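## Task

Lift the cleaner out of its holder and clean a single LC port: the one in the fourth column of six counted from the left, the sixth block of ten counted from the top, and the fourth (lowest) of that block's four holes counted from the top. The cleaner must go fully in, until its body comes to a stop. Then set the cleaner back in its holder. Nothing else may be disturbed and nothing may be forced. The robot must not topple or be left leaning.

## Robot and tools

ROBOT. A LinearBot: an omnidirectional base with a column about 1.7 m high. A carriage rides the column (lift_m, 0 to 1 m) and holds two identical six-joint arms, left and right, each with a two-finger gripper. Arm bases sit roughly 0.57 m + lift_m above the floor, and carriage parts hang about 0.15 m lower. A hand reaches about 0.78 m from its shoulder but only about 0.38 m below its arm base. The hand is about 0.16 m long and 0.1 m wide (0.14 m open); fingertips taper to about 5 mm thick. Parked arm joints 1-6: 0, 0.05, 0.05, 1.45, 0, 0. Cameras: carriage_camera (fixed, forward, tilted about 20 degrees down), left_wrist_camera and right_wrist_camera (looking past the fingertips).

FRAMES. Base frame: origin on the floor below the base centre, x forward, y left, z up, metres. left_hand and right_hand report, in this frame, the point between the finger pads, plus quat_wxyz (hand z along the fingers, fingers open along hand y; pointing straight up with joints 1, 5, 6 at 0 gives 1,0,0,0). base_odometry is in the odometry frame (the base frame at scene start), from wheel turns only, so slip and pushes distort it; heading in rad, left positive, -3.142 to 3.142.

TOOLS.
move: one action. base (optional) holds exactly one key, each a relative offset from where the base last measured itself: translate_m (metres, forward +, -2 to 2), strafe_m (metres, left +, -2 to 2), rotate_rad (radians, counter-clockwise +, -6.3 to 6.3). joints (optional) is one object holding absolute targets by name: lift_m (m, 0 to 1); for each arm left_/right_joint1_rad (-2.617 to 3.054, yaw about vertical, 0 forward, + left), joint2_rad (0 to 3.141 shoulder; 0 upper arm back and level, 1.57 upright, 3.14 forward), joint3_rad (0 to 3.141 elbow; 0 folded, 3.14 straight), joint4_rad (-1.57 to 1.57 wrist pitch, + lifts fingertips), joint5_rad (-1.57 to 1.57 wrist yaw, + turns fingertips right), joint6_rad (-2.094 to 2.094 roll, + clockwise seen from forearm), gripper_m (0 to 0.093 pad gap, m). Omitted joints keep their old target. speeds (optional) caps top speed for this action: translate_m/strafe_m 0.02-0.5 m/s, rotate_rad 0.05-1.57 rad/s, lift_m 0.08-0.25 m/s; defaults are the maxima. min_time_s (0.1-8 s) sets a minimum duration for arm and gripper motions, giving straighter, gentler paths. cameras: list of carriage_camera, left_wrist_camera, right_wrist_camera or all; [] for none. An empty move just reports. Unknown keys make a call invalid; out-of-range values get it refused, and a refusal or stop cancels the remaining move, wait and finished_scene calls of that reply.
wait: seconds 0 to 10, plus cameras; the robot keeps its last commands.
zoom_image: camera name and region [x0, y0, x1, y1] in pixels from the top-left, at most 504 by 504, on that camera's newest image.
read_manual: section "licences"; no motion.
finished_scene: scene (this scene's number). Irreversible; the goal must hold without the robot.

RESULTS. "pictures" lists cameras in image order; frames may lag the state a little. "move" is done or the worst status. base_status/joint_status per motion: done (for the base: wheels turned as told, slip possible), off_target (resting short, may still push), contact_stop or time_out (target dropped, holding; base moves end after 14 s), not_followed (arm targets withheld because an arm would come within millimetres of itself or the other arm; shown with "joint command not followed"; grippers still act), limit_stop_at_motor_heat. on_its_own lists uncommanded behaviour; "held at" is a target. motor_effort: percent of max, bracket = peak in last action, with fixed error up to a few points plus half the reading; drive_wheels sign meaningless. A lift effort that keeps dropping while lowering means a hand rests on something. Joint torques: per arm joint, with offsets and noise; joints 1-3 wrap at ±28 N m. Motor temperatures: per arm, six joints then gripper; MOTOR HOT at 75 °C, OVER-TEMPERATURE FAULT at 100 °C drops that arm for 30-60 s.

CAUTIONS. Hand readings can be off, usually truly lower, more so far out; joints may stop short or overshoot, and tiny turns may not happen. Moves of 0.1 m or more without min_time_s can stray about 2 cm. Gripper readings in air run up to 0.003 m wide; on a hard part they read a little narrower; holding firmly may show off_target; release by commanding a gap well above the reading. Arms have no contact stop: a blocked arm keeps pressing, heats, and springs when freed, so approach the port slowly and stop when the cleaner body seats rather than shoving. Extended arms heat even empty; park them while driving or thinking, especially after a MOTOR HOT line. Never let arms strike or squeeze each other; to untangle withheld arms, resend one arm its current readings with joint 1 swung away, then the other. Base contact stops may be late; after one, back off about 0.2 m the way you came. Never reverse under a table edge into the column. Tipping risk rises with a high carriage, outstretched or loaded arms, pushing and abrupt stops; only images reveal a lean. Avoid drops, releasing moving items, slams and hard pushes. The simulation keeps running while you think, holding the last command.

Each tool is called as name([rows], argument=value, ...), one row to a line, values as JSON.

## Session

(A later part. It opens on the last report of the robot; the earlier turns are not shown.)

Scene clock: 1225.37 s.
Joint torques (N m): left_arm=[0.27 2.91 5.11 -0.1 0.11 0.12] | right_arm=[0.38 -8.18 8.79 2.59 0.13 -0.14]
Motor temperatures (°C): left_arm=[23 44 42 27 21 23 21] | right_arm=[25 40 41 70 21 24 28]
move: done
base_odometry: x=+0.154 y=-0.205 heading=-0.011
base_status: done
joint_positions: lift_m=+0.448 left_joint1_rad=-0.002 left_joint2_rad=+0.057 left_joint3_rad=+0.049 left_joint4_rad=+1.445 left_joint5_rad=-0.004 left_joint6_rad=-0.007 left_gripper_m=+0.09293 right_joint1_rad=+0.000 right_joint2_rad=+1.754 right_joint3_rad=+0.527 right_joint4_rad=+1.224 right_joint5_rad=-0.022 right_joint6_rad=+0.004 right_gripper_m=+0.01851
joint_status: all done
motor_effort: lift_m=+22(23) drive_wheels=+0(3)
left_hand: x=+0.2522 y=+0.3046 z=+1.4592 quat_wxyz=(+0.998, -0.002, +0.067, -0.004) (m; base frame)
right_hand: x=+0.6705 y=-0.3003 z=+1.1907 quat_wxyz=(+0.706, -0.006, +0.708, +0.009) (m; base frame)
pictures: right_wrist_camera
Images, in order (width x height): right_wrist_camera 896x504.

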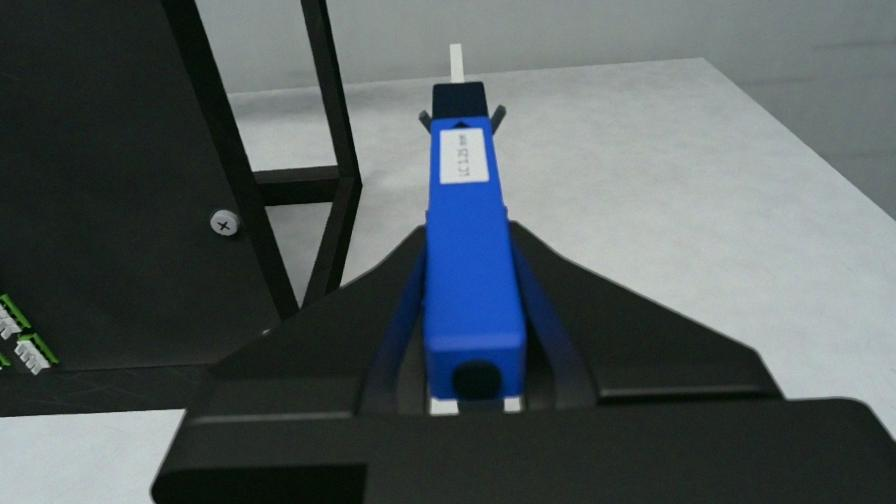

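move(joints={"lift_m": 0.426, "right_joint4_rad": 1.2, "right_joint5_rad": -0.022}, speeds={"lift_m": 0.08}, cameras=["right_wrist_camera"])

zoom_image(camera="right_wrist_camera", region=[360, 0, 560, 240])

Scene clock: 1239.20 s.
Joint torques (N m): left_arm=[0.23 3.03 5.04 -0.15 0.09 0.14] | right_arm=[0.38 -8.16 8.83 2.41 0.06 -0.18]
Motor temperatures (°C): left_arm=[23 44 42 27 21 23 21] | right_arm=[25 40 41 71 21 24 28]
move: done
base_odometry: x=+0.154 y=-0.205 heading=-0.011
base_status: not commanded
joint_positions: lift_m=+0.426 left_joint1_rad=-0.002 left_joint2_rad=+0.057 left_joint3_rad=+0.049 left_joint4_rad=+1.445 left_joint5_rad=-0.004 left_joint6_rad=-0.007 left_gripper_m=+0.09293 right_joint1_rad=+0.000 right_joint2_rad=+1.754 right_joint3_rad=+0.527 right_joint4_rad=+1.199 right_joint5_rad=-0.022 right_joint6_rad=+0.004 right_gripper_m=+0.01851
joint_status: all done
motor_effort: lift_m=+22(23) drive_wheels=+0(1)
left_hand: x=+0.2522 y=+0.3046 z=+1.4372 quat_wxyz=(+0.998, -0.002, +0.067, -0.004) (m; base frame)
right_hand: x=+0.6704 y=-0.3003 z=+1.1625 quat_wxyz=(+0.697, -0.006, +0.717, +0.009) (m; base frame)
pictures: right_wrist_camera
Images, in order (width x height): right_wrist_camera 896x504.

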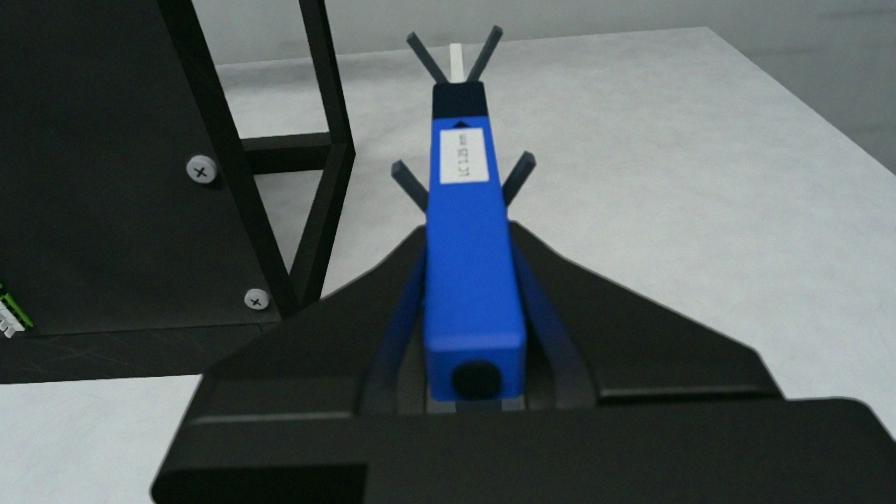

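Scaled by 2.100 from the camera's 896x504 image, which has a finer 1280x720 frame.

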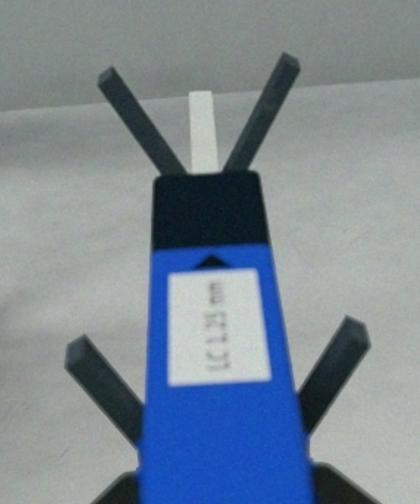

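move(joints={"lift_m": 0.4235}, cameras=["right_wrist_camera"])

Scene clock: 1262.30 s.
Joint torques (N m): left_arm=[0.35 3.11 5.07 -0.14 0.1 0.13] | right_arm=[0.39 -8.17 8.84 2.35 0.03 -0.19]
Motor temperatures (°C): left_arm=[23 43 42 26 21 23 21] | right_arm=[25 40 41 69 21 24 28]
move: done
base_odometry: x=+0.154 y=-0.205 heading=-0.011
base_status: not commanded
joint_positions: lift_m=+0.424 left_joint1_rad=-0.002 left_joint2_rad=+0.057 left_joint3_rad=+0.049 left_joint4_rad=+1.445 left_joint5_rad=-0.004 left_joint6_rad=-0.007 left_gripper_m=+0.09293 right_joint1_rad=+0.000 right_joint2_rad=+1.754 right_joint3_rad=+0.527 right_joint4_rad=+1.203 right_joint5_rad=-0.022 right_joint6_rad=+0.004 right_gripper_m=+0.01851
joint_status: all done
motor_effort: lift_m=+21(23) drive_wheels=+0(1)
left_hand: x=+0.2522 y=+0.3046 z=+1.4348 quat_wxyz=(+0.998, -0.002, +0.067, -0.004) (m; base frame)
right_hand: x=+0.6705 y=-0.3003 z=+1.1612 quat_wxyz=(+0.699, -0.006, +0.715, +0.009) (m; base frame)
pictures: right_wrist_camera
Images, in order (width x height): right_wrist_camera 896x504.

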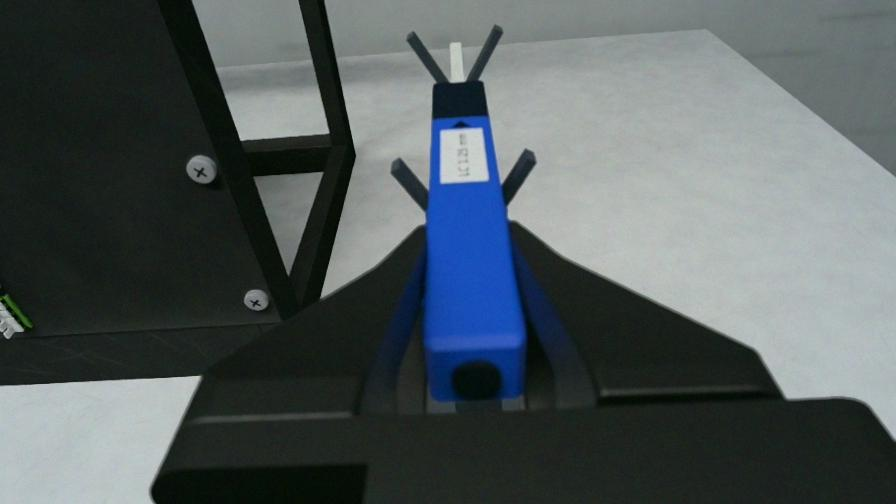

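zoom_image(camera="right_wrist_camera", region=[360, 10, 580, 230])

move(joints={"lift_m": 0.4215}, cameras=["right_wrist_camera"])

zoom_image(camera="right_wrist_camera", region=[360, 10, 580, 230])

Scaled by 2.291 from the camera's 896x504 image, which has a finer 1280x720 frame.

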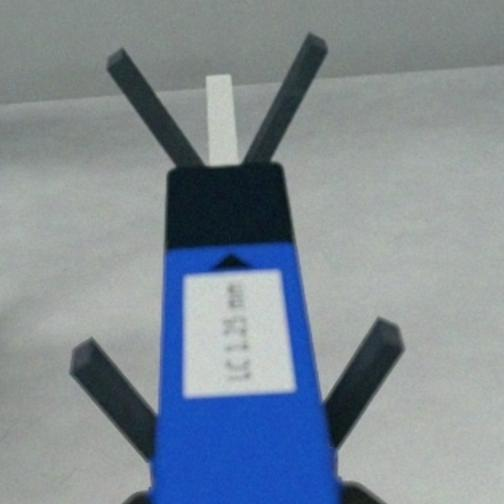

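Scene clock: 1265.93 s.
Joint torques (N m): left_arm=[0.35 3.07 5.15 -0.14 0.11 0.12] | right_arm=[0.42 -8.17 8.84 2.26 0.03 -0.17]
Motor temperatures (°C): left_arm=[23 43 42 26 21 23 21] | right_arm=[25 40 41 70 21 24 28]
move: done
base_odometry: x=+0.154 y=-0.205 heading=-0.011
base_status: not commanded
joint_positions: lift_m=+0.422 left_joint1_rad=-0.002 left_joint2_rad=+0.057 left_joint3_rad=+0.049 left_joint4_rad=+1.445 left_joint5_rad=-0.004 left_joint6_rad=-0.007 left_gripper_m=+0.09293 right_joint1_rad=+0.000 right_joint2_rad=+1.754 right_joint3_rad=+0.527 right_joint4_rad=+1.209 right_joint5_rad=-0.022 right_joint6_rad=+0.004 right_gripper_m=+0.01851
joint_status: all done
motor_effort: lift_m=+21(22) drive_wheels=+0(1)
left_hand: x=+0.2522 y=+0.3046 z=+1.4328 quat_wxyz=(+0.998, -0.002, +0.067, -0.004) (m; base frame)
right_hand: x=+0.6705 y=-0.3003 z=+1.1607 quat_wxyz=(+0.701, -0.006, +0.713, +0.009) (m; base frame)
pictures: right_wrist_camera
Images, in order (width x height): right_wrist_camera 896x504.

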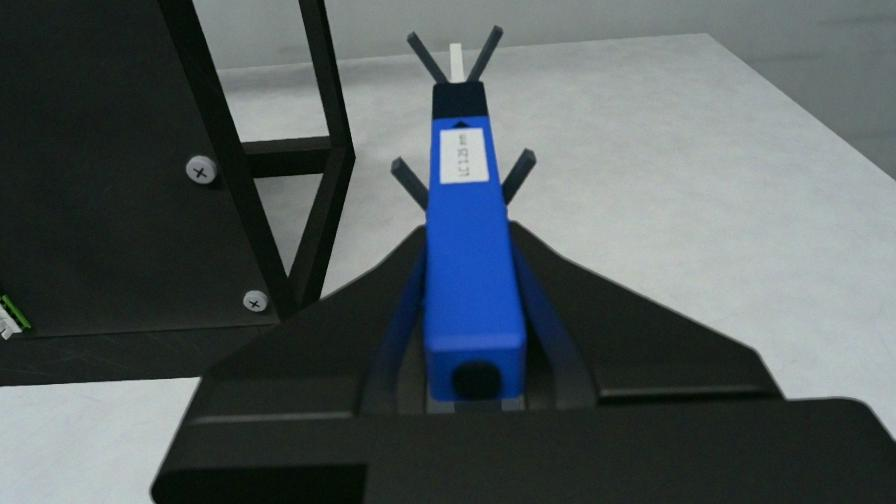

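Scaled by 2.291 from the camera's 896x504 image, which has a finer 1280x720 frame.

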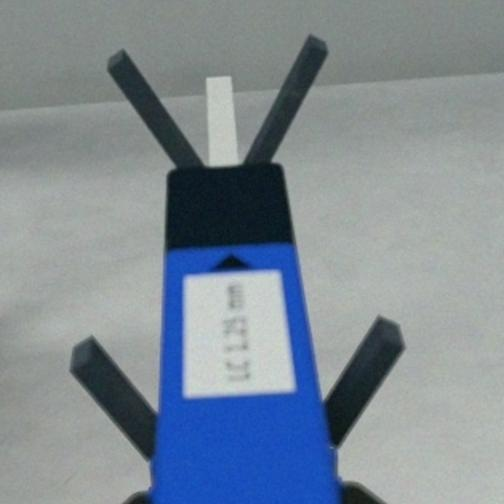

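move(joints={"lift_m": 0.4205}, cameras=["right_wrist_camera"])

zoom_image(camera="right_wrist_camera", region=[360, 10, 580, 230])

Scene clock: 1275.10 s.
Joint torques (N m): left_arm=[0.29 3.04 5.22 -0.12 0.11 0.12] | right_arm=[0.42 -8.16 8.83 2.25 0.01 -0.18]
Motor temperatures (°C): left_arm=[23 43 42 26 21 23 21] | right_arm=[25 40 41 70 21 24 28]
move: done
base_odometry: x=+0.154 y=-0.205 heading=-0.011
base_status: not commanded
joint_positions: lift_m=+0.421 left_joint1_rad=-0.002 left_joint2_rad=+0.057 left_joint3_rad=+0.049 left_joint4_rad=+1.445 left_joint5_rad=-0.004 left_joint6_rad=-0.007 left_gripper_m=+0.09293 right_joint1_rad=+0.000 right_joint2_rad=+1.754 right_joint3_rad=+0.527 right_joint4_rad=+1.212 right_joint5_rad=-0.022 right_joint6_rad=+0.004 right_gripper_m=+0.01851
joint_status: all done
motor_effort: lift_m=+21(22) drive_wheels=+0(0)
left_hand: x=+0.2522 y=+0.3046 z=+1.4317 quat_wxyz=(+0.998, -0.002, +0.067, -0.004) (m; base frame)
right_hand: x=+0.6705 y=-0.3003 z=+1.1604 quat_wxyz=(+0.702, -0.006, +0.712, +0.009) (m; base frame)
pictures: right_wrist_camera
Images, in order (width x height): right_wrist_camera 896x504.

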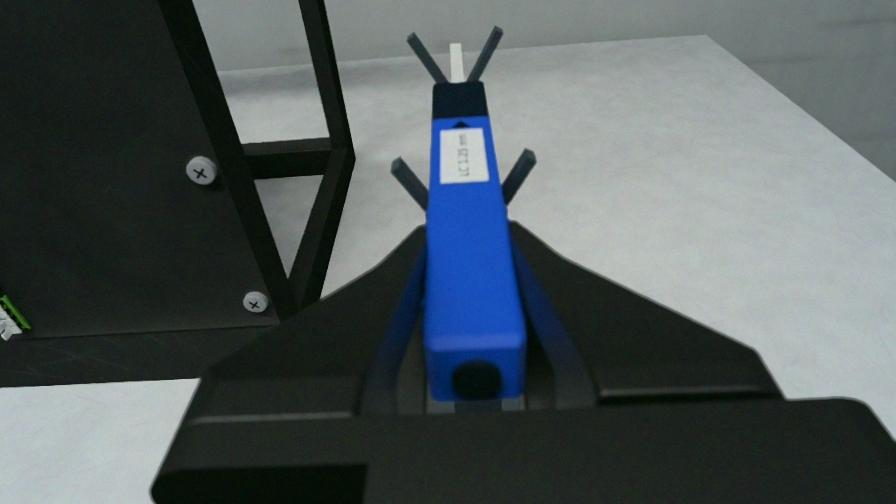

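Scaled by 2.291 from the camera's 896x504 image, which has a finer 1280x720 frame.

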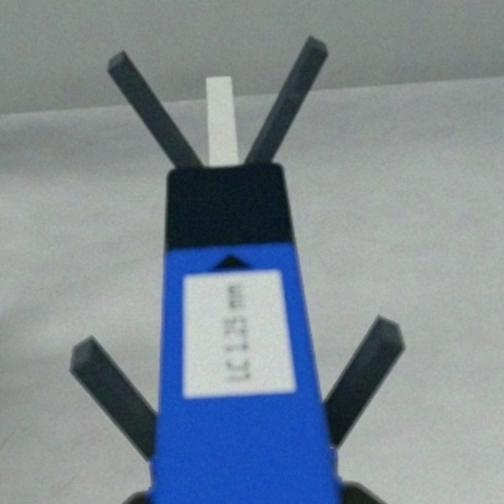

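move(joints={"lift_m": 0.4195}, cameras=["right_wrist_camera"])

move(joints={"right_gripper_m": 0.020}, min_time_s=1.0, cameras=["right_wrist_camera"])

Scene clock: 1282.23 s.
Joint torques (N m): left_arm=[0.24 3.11 5.15 -0.18 0.09 0.13] | right_arm=[0.39 -8.16 8.83 2.22 0.08 -0.18]
Motor temperatures (°C): left_arm=[23 43 42 26 21 23 21] | right_arm=[25 40 41 70 21 24 28]
move: done
base_odometry: x=+0.154 y=-0.205 heading=-0.011
base_status: not commanded
joint_positions: lift_m=+0.420 left_joint1_rad=-0.002 left_joint2_rad=+0.056 left_joint3_rad=+0.048 left_joint4_rad=+1.445 left_joint5_rad=-0.004 left_joint6_rad=-0.007 left_gripper_m=+0.09293 right_joint1_rad=+0.000 right_joint2_rad=+1.754 right_joint3_rad=+0.527 right_joint4_rad=+1.216 right_joint5_rad=-0.022 right_joint6_rad=+0.004 right_gripper_m=+0.01851
joint_status: all done
motor_effort: lift_m=+21(22) drive_wheels=+0(0)
left_hand: x=+0.2522 y=+0.3046 z=+1.4306 quat_wxyz=(+0.998, -0.002, +0.067, -0.004) (m; base frame)
right_hand: x=+0.6705 y=-0.3003 z=+1.1603 quat_wxyz=(+0.703, -0.006, +0.711, +0.009) (m; base frame)
pictures: right_wrist_camera
Images, in order (width x height): right_wrist_camera 896x504.

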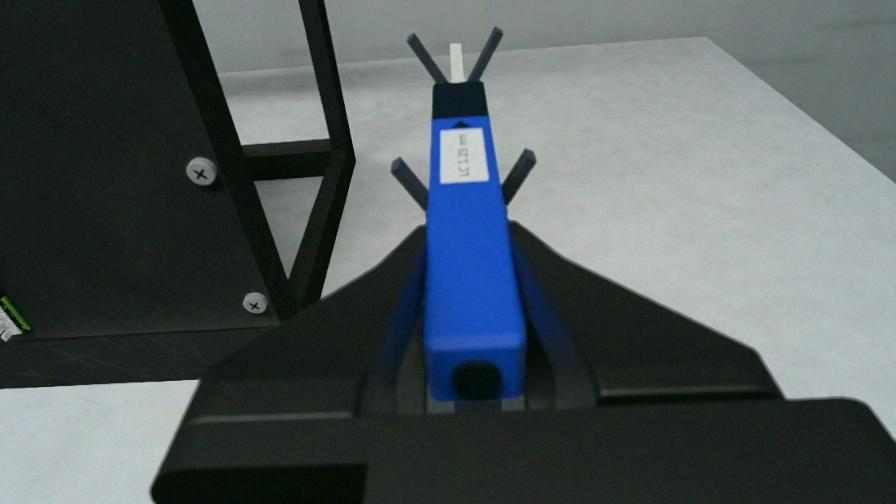

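Scene clock: 1283.53 s.
Joint torques (N m): left_arm=[0.29 3.06 5.15 -0.13 0.1 0.14] | right_arm=[0.39 -8.16 8.8 2.22 0.03 -0.16]
Motor temperatures (°C): left_arm=[23 43 42 26 21 23 21] | right_arm=[25 40 41 70 21 24 28]
move: done
base_odometry: x=+0.154 y=-0.205 heading=-0.011
base_status: not commanded
joint_positions: lift_m=+0.420 left_joint1_rad=-0.002 left_joint2_rad=+0.056 left_joint3_rad=+0.048 left_joint4_rad=+1.445 left_joint5_rad=-0.004 left_joint6_rad=-0.007 left_gripper_m=+0.09293 right_joint1_rad=+0.000 right_joint2_rad=+1.754 right_joint3_rad=+0.527 right_joint4_rad=+1.215 right_joint5_rad=-0.022 right_joint6_rad=+0.004 right_gripper_m=+0.01997
joint_status: all done
motor_effort: lift_m=+21(22) drive_wheels=+0(0)
left_hand: x=+0.2522 y=+0.3046 z=+1.4306 quat_wxyz=(+0.998, -0.002, +0.067, -0.004) (m; base frame)
right_hand: x=+0.6705 y=-0.3003 z=+1.1602 quat_wxyz=(+0.703, -0.006, +0.711, +0.009) (m; base frame)
pictures: right_wrist_camera
Images, in order (width x height): right_wrist_camera 896x504.

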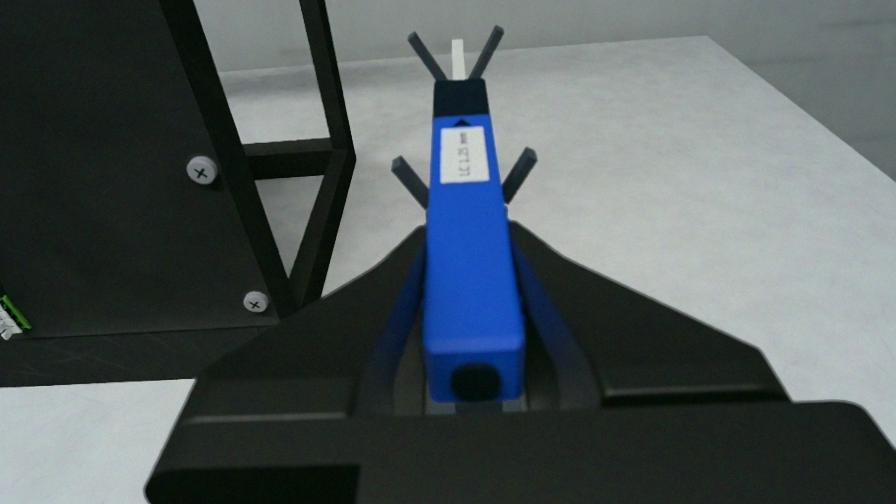

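move(joints={"right_gripper_m": 0.03}, min_time_s=1.5, cameras=["right_wrist_camera"])

move(joints={"right_gripper_m": 0.045}, min_time_s=1.5, cameras=["right_wrist_camera"])

Scene clock: 1288.47 s.
Joint torques (N m): left_arm=[0.31 3.08 5.09 -0.13 0.1 0.14] | right_arm=[0.39 -8.16 8.8 2.33 0.04 -0.16]
Motor temperatures (°C): left_arm=[23 43 42 26 21 23 21] | right_arm=[25 40 41 69 21 24 28]
move: done
base_odometry: x=+0.154 y=-0.205 heading=-0.011
base_status: not commanded
joint_positions: lift_m=+0.420 left_joint1_rad=-0.002 left_joint2_rad=+0.056 left_joint3_rad=+0.048 left_joint4_rad=+1.445 left_joint5_rad=-0.004 left_joint6_rad=-0.007 left_gripper_m=+0.09293 right_joint1_rad=+0.000 right_joint2_rad=+1.754 right_joint3_rad=+0.527 right_joint4_rad=+1.204 right_joint5_rad=-0.022 right_joint6_rad=+0.004 right_gripper_m=+0.02991
joint_status: all done
motor_effort: lift_m=+21(22) drive_wheels=+0(0)
left_hand: x=+0.2522 y=+0.3046 z=+1.4306 quat_wxyz=(+0.998, -0.002, +0.067, -0.004) (m; base frame)
right_hand: x=+0.6705 y=-0.3003 z=+1.1576 quat_wxyz=(+0.699, -0.006, +0.715, +0.009) (m; base frame)
pictures: right_wrist_camera
Images, in order (width x height): right_wrist_camera 896x504.

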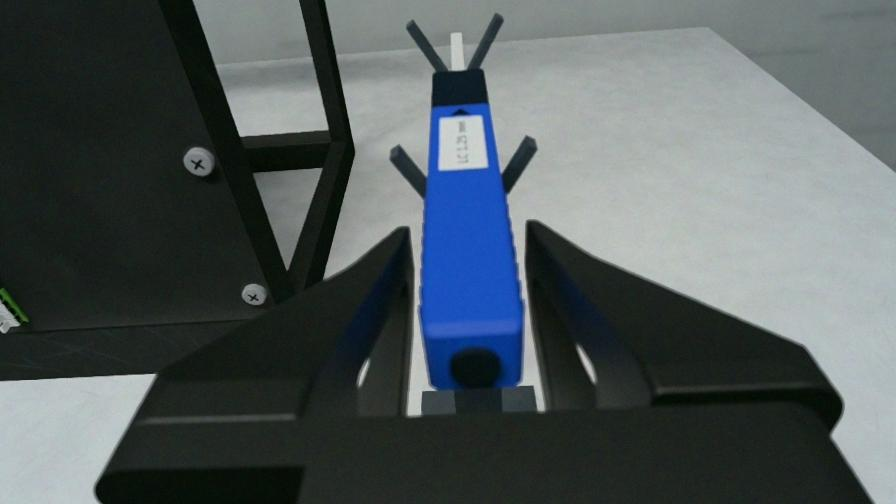

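Scene clock: 1290.27 s.
Joint torques (N m): left_arm=[0.29 3.15 5.08 -0.16 0.07 0.16] | right_arm=[0.4 -8.17 8.83 2.33 0.04 -0.16]
Motor temperatures (°C): left_arm=[23 43 42 26 21 23 21] | right_arm=[25 40 41 70 21 24 28]
move: done
base_odometry: x=+0.154 y=-0.205 heading=-0.011
base_status: not commanded
joint_positions: lift_m=+0.420 left_joint1_rad=-0.002 left_joint2_rad=+0.056 left_joint3_rad=+0.048 left_joint4_rad=+1.445 left_joint5_rad=-0.004 left_joint6_rad=-0.007 left_gripper_m=+0.09293 right_joint1_rad=+0.000 right_joint2_rad=+1.754 right_joint3_rad=+0.527 right_joint4_rad=+1.204 right_joint5_rad=-0.022 right_joint6_rad=+0.004 right_gripper_m=+0.04491
joint_status: all done
motor_effort: lift_m=+21(22) drive_wheels=+0(0)
left_hand: x=+0.2522 y=+0.3046 z=+1.4306 quat_wxyz=(+0.998, -0.002, +0.067, -0.004) (m; base frame)
right_hand: x=+0.6705 y=-0.3003 z=+1.1575 quat_wxyz=(+0.699, -0.006, +0.715, +0.009) (m; base frame)
pictures: right_wrist_camera
Images, in order (width x height): right_wrist_camera 896x504.

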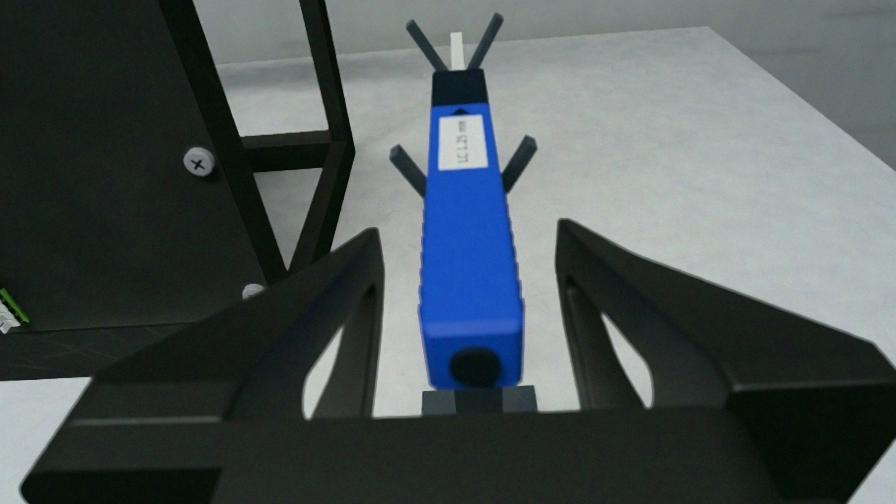

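move(joints={"right_gripper_m": 0.06}, min_time_s=1.0, cameras=[])

move(base={"translate_m": -0.08}, speeds={"translate_m": 0.05}, cameras=["right_wrist_camera"])

Scene clock: 1295.93 s.
Joint torques (N m): left_arm=[0.17 3 5.16 -0.13 0.11 0.12] | right_arm=[0.42 -8.14 8.81 2.36 0.03 -0.17]
Motor temperatures (°C): left_arm=[23 43 42 26 21 23 21] | right_arm=[25 40 41 70 21 24 28]
move: done
base_odometry: x=+0.154 y=-0.205 heading=-0.011
base_status: not commanded
joint_positions: lift_m=+0.420 left_joint1_rad=-0.002 left_joint2_rad=+0.056 left_joint3_rad=+0.048 left_joint4_rad=+1.445 left_joint5_rad=-0.004 left_joint6_rad=-0.007 left_gripper_m=+0.09293 right_joint1_rad=+0.000 right_joint2_rad=+1.754 right_joint3_rad=+0.527 right_joint4_rad=+1.203 right_joint5_rad=-0.022 right_joint6_rad=+0.004 right_gripper_m=+0.05990
joint_status: all done
motor_effort: lift_m=+21(22) drive_wheels=+0(0)
left_hand: x=+0.2522 y=+0.3046 z=+1.4306 quat_wxyz=(+0.998, -0.002, +0.067, -0.004) (m; base frame)
right_hand: x=+0.6705 y=-0.3003 z=+1.1573 quat_wxyz=(+0.699, -0.006, +0.715, +0.009) (m; base frame)
pictures: none
No camera images: "cameras" was empty.

Scene clock: 1298.03 s.
Joint torques (N m): left_arm=[0.21 3.11 5.26 -0.15 0.1 0.14] | right_arm=[0.42 -8.16 8.83 2.38 0.03 -0.17]
Motor temperatures (°C): left_arm=[23 43 42 26 21 23 21] | right_arm=[25 40 41 70 21 24 28]
move: done
base_odometry: x=+0.074 y=-0.204 heading=-0.011
base_status: done
joint_positions: lift_m=+0.420 left_joint1_rad=-0.002 left_joint2_rad=+0.056 left_joint3_rad=+0.048 left_joint4_rad=+1.445 left_joint5_rad=-0.004 left_joint6_rad=-0.007 left_gripper_m=+0.09293 right_joint1_rad=+0.000 right_joint2_rad=+1.754 right_joint3_rad=+0.527 right_joint4_rad=+1.202 right_joint5_rad=-0.022 right_joint6_rad=+0.004 right_gripper_m=+0.05990
joint_status: not commanded
motor_effort: lift_m=+21(22) drive_wheels=-1(10)
left_hand: x=+0.2522 y=+0.3046 z=+1.4306 quat_wxyz=(+0.998, -0.002, +0.067, -0.004) (m; base frame)
right_hand: x=+0.6705 y=-0.3003 z=+1.1569 quat_wxyz=(+0.698, -0.006, +0.716, +0.009) (m; base frame)
pictures: right_wrist_camera
Images, in order (width x height): right_wrist_camera 896x504.

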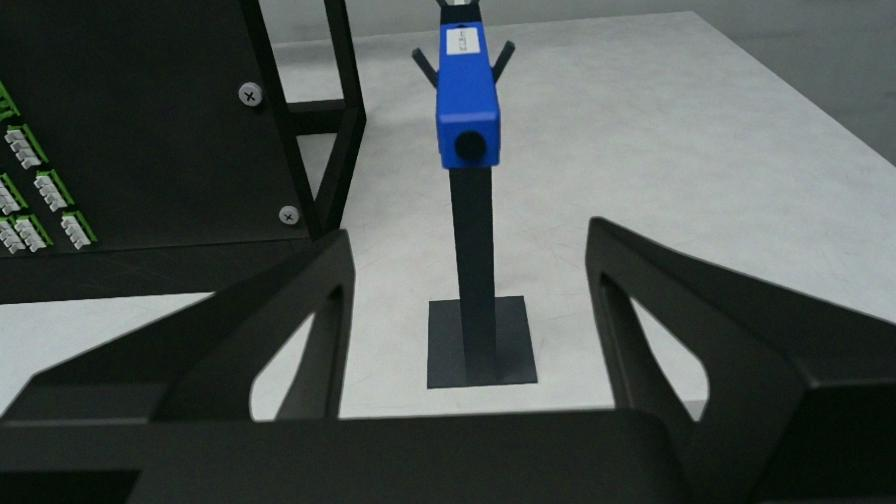

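move(base={"translate_m": -0.3}, speeds={"translate_m": 0.12}, cameras=["right_wrist_camera"])

zoom_image(camera="right_wrist_camera", region=[340, 0, 600, 200])

Scene clock: 1303.87 s.
Joint torques (N m): left_arm=[0.25 3.12 5.04 -0.11 0.11 0.12] | right_arm=[0.38 -8.03 8.83 2.38 0.03 -0.18]
Motor temperatures (°C): left_arm=[23 42 42 26 21 23 21] | right_arm=[25 40 41 70 21 24 27]
move: done
base_odometry: x=-0.226 y=-0.201 heading=-0.011
base_status: done
joint_positions: lift_m=+0.420 left_joint1_rad=-0.002 left_joint2_rad=+0.056 left_joint3_rad=+0.048 left_joint4_rad=+1.445 left_joint5_rad=-0.004 left_joint6_rad=-0.007 left_gripper_m=+0.09293 right_joint1_rad=+0.000 right_joint2_rad=+1.754 right_joint3_rad=+0.527 right_joint4_rad=+1.201 right_joint5_rad=-0.022 right_joint6_rad=+0.004 right_gripper_m=+0.05991
joint_status: not commanded
motor_effort: lift_m=+21(22) drive_wheels=-1(11)
left_hand: x=+0.2522 y=+0.3046 z=+1.4306 quat_wxyz=(+0.998, -0.002, +0.067, -0.004) (m; base frame)
right_hand: x=+0.6705 y=-0.3003 z=+1.1566 quat_wxyz=(+0.698, -0.006, +0.716, +0.009) (m; base frame)
pictures: right_wrist_camera
Images, in order (width x height): right_wrist_camera 896x504.

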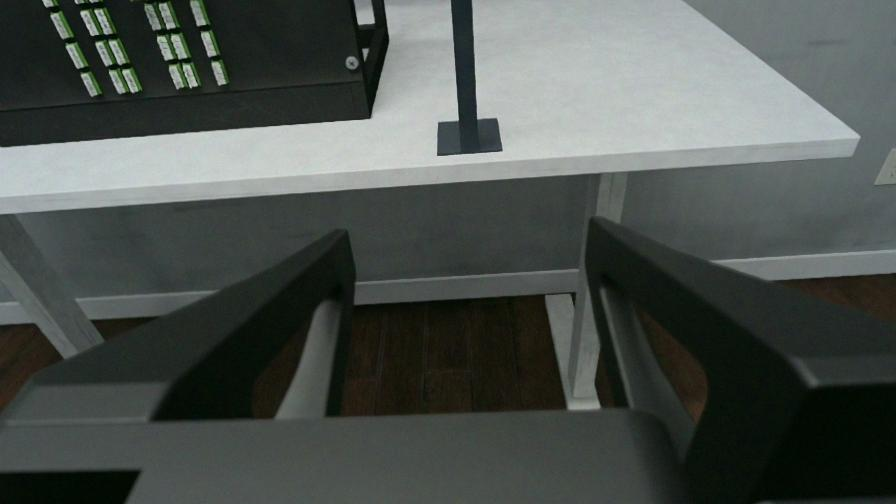

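Scaled by 1.938 from the camera's 896x504 image, which has a finer 1280x720 frame.

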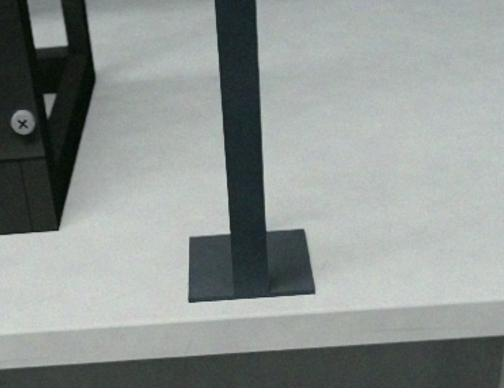

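Park the right arm now.

move(joints={"right_joint1_rad": 0, "right_joint2_rad": 0.05, "right_joint3_rad": 0.05, "right_joint4_rad": 1.45, "right_joint5_rad": 0, "right_joint6_rad": 0}, min_time_s=3, cameras=["carriage_camera", "right_wrist_camera"])

Scene clock: 1309.60 s.
Joint torques (N m): left_arm=[0.25 3.04 5.19 -0.14 0.09 0.13] | right_arm=[0.43 2.51 5.46 0.02 0.24 -0.17]
Motor temperatures (°C): left_arm=[23 42 42 25 21 23 21] | right_arm=[25 39 41 69 21 24 27]
move: done
base_odometry: x=-0.226 y=-0.201 heading=-0.011
base_status: not commanded
joint_positions: lift_m=+0.420 left_joint1_rad=-0.002 left_joint2_rad=+0.056 left_joint3_rad=+0.048 left_joint4_rad=+1.445 left_joint5_rad=-0.004 left_joint6_rad=-0.007 left_gripper_m=+0.09293 right_joint1_rad=+0.000 right_joint2_rad=+0.058 right_joint3_rad=+0.063 right_joint4_rad=+1.440 right_joint5_rad=-0.014 right_joint6_rad=+0.004 right_gripper_m=+0.05991
joint_status: all done
motor_effort: lift_m=+21(22) drive_wheels=+0(1)
left_hand: x=+0.2522 y=+0.3046 z=+1.4306 quat_wxyz=(+0.998, -0.002, +0.067, -0.004) (m; base frame)
right_hand: x=+0.2492 y=-0.3015 z=+1.4346 quat_wxyz=(+0.998, -0.007, +0.062, +0.002) (m; base frame)
pictures: carriage_camera, right_wrist_camera
Images, in order (width x height): carriage_camera 896x504, right_wrist_camera 896x504.

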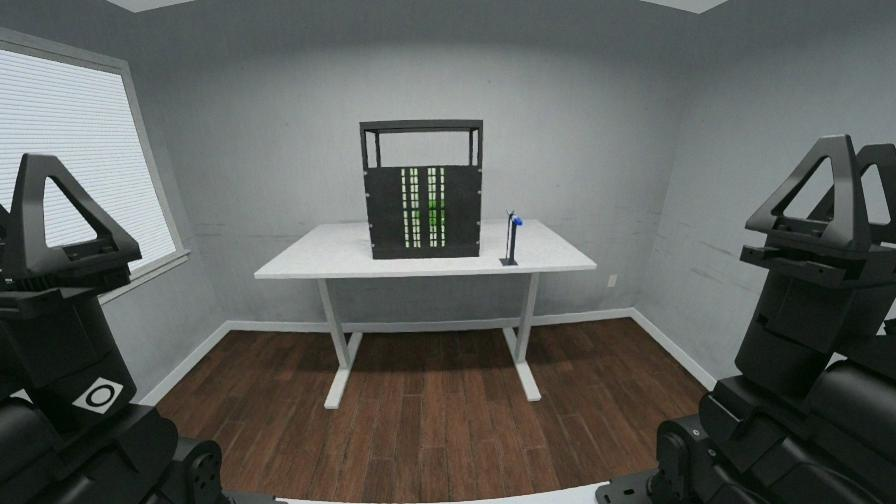

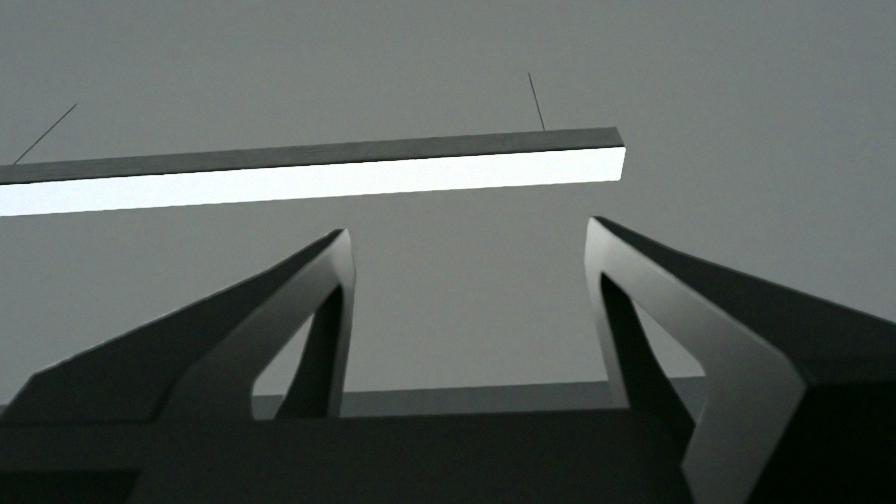

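zoom_image(camera="carriage_camera", region=[340, 100, 600, 290])

zoom_image(camera="carriage_camera", region=[480, 190, 560, 280])

Scaled by 1.938 from the camera's 896x504 image, which has a finer 1280x720 frame.

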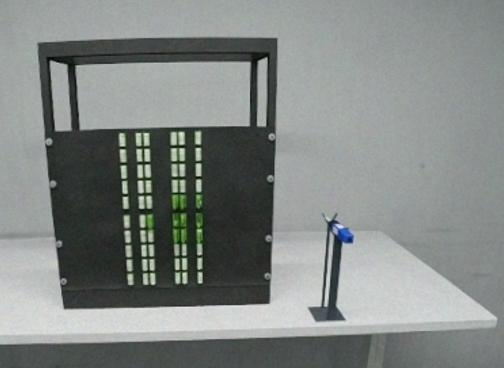

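Scaled by 5.600 from the camera's 896x504 image, which has a finer 1280x720 frame.

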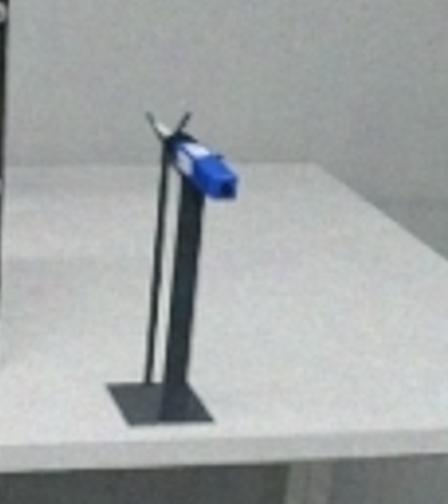

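finished_scene(scene=1)

The scene is finished: the task was done.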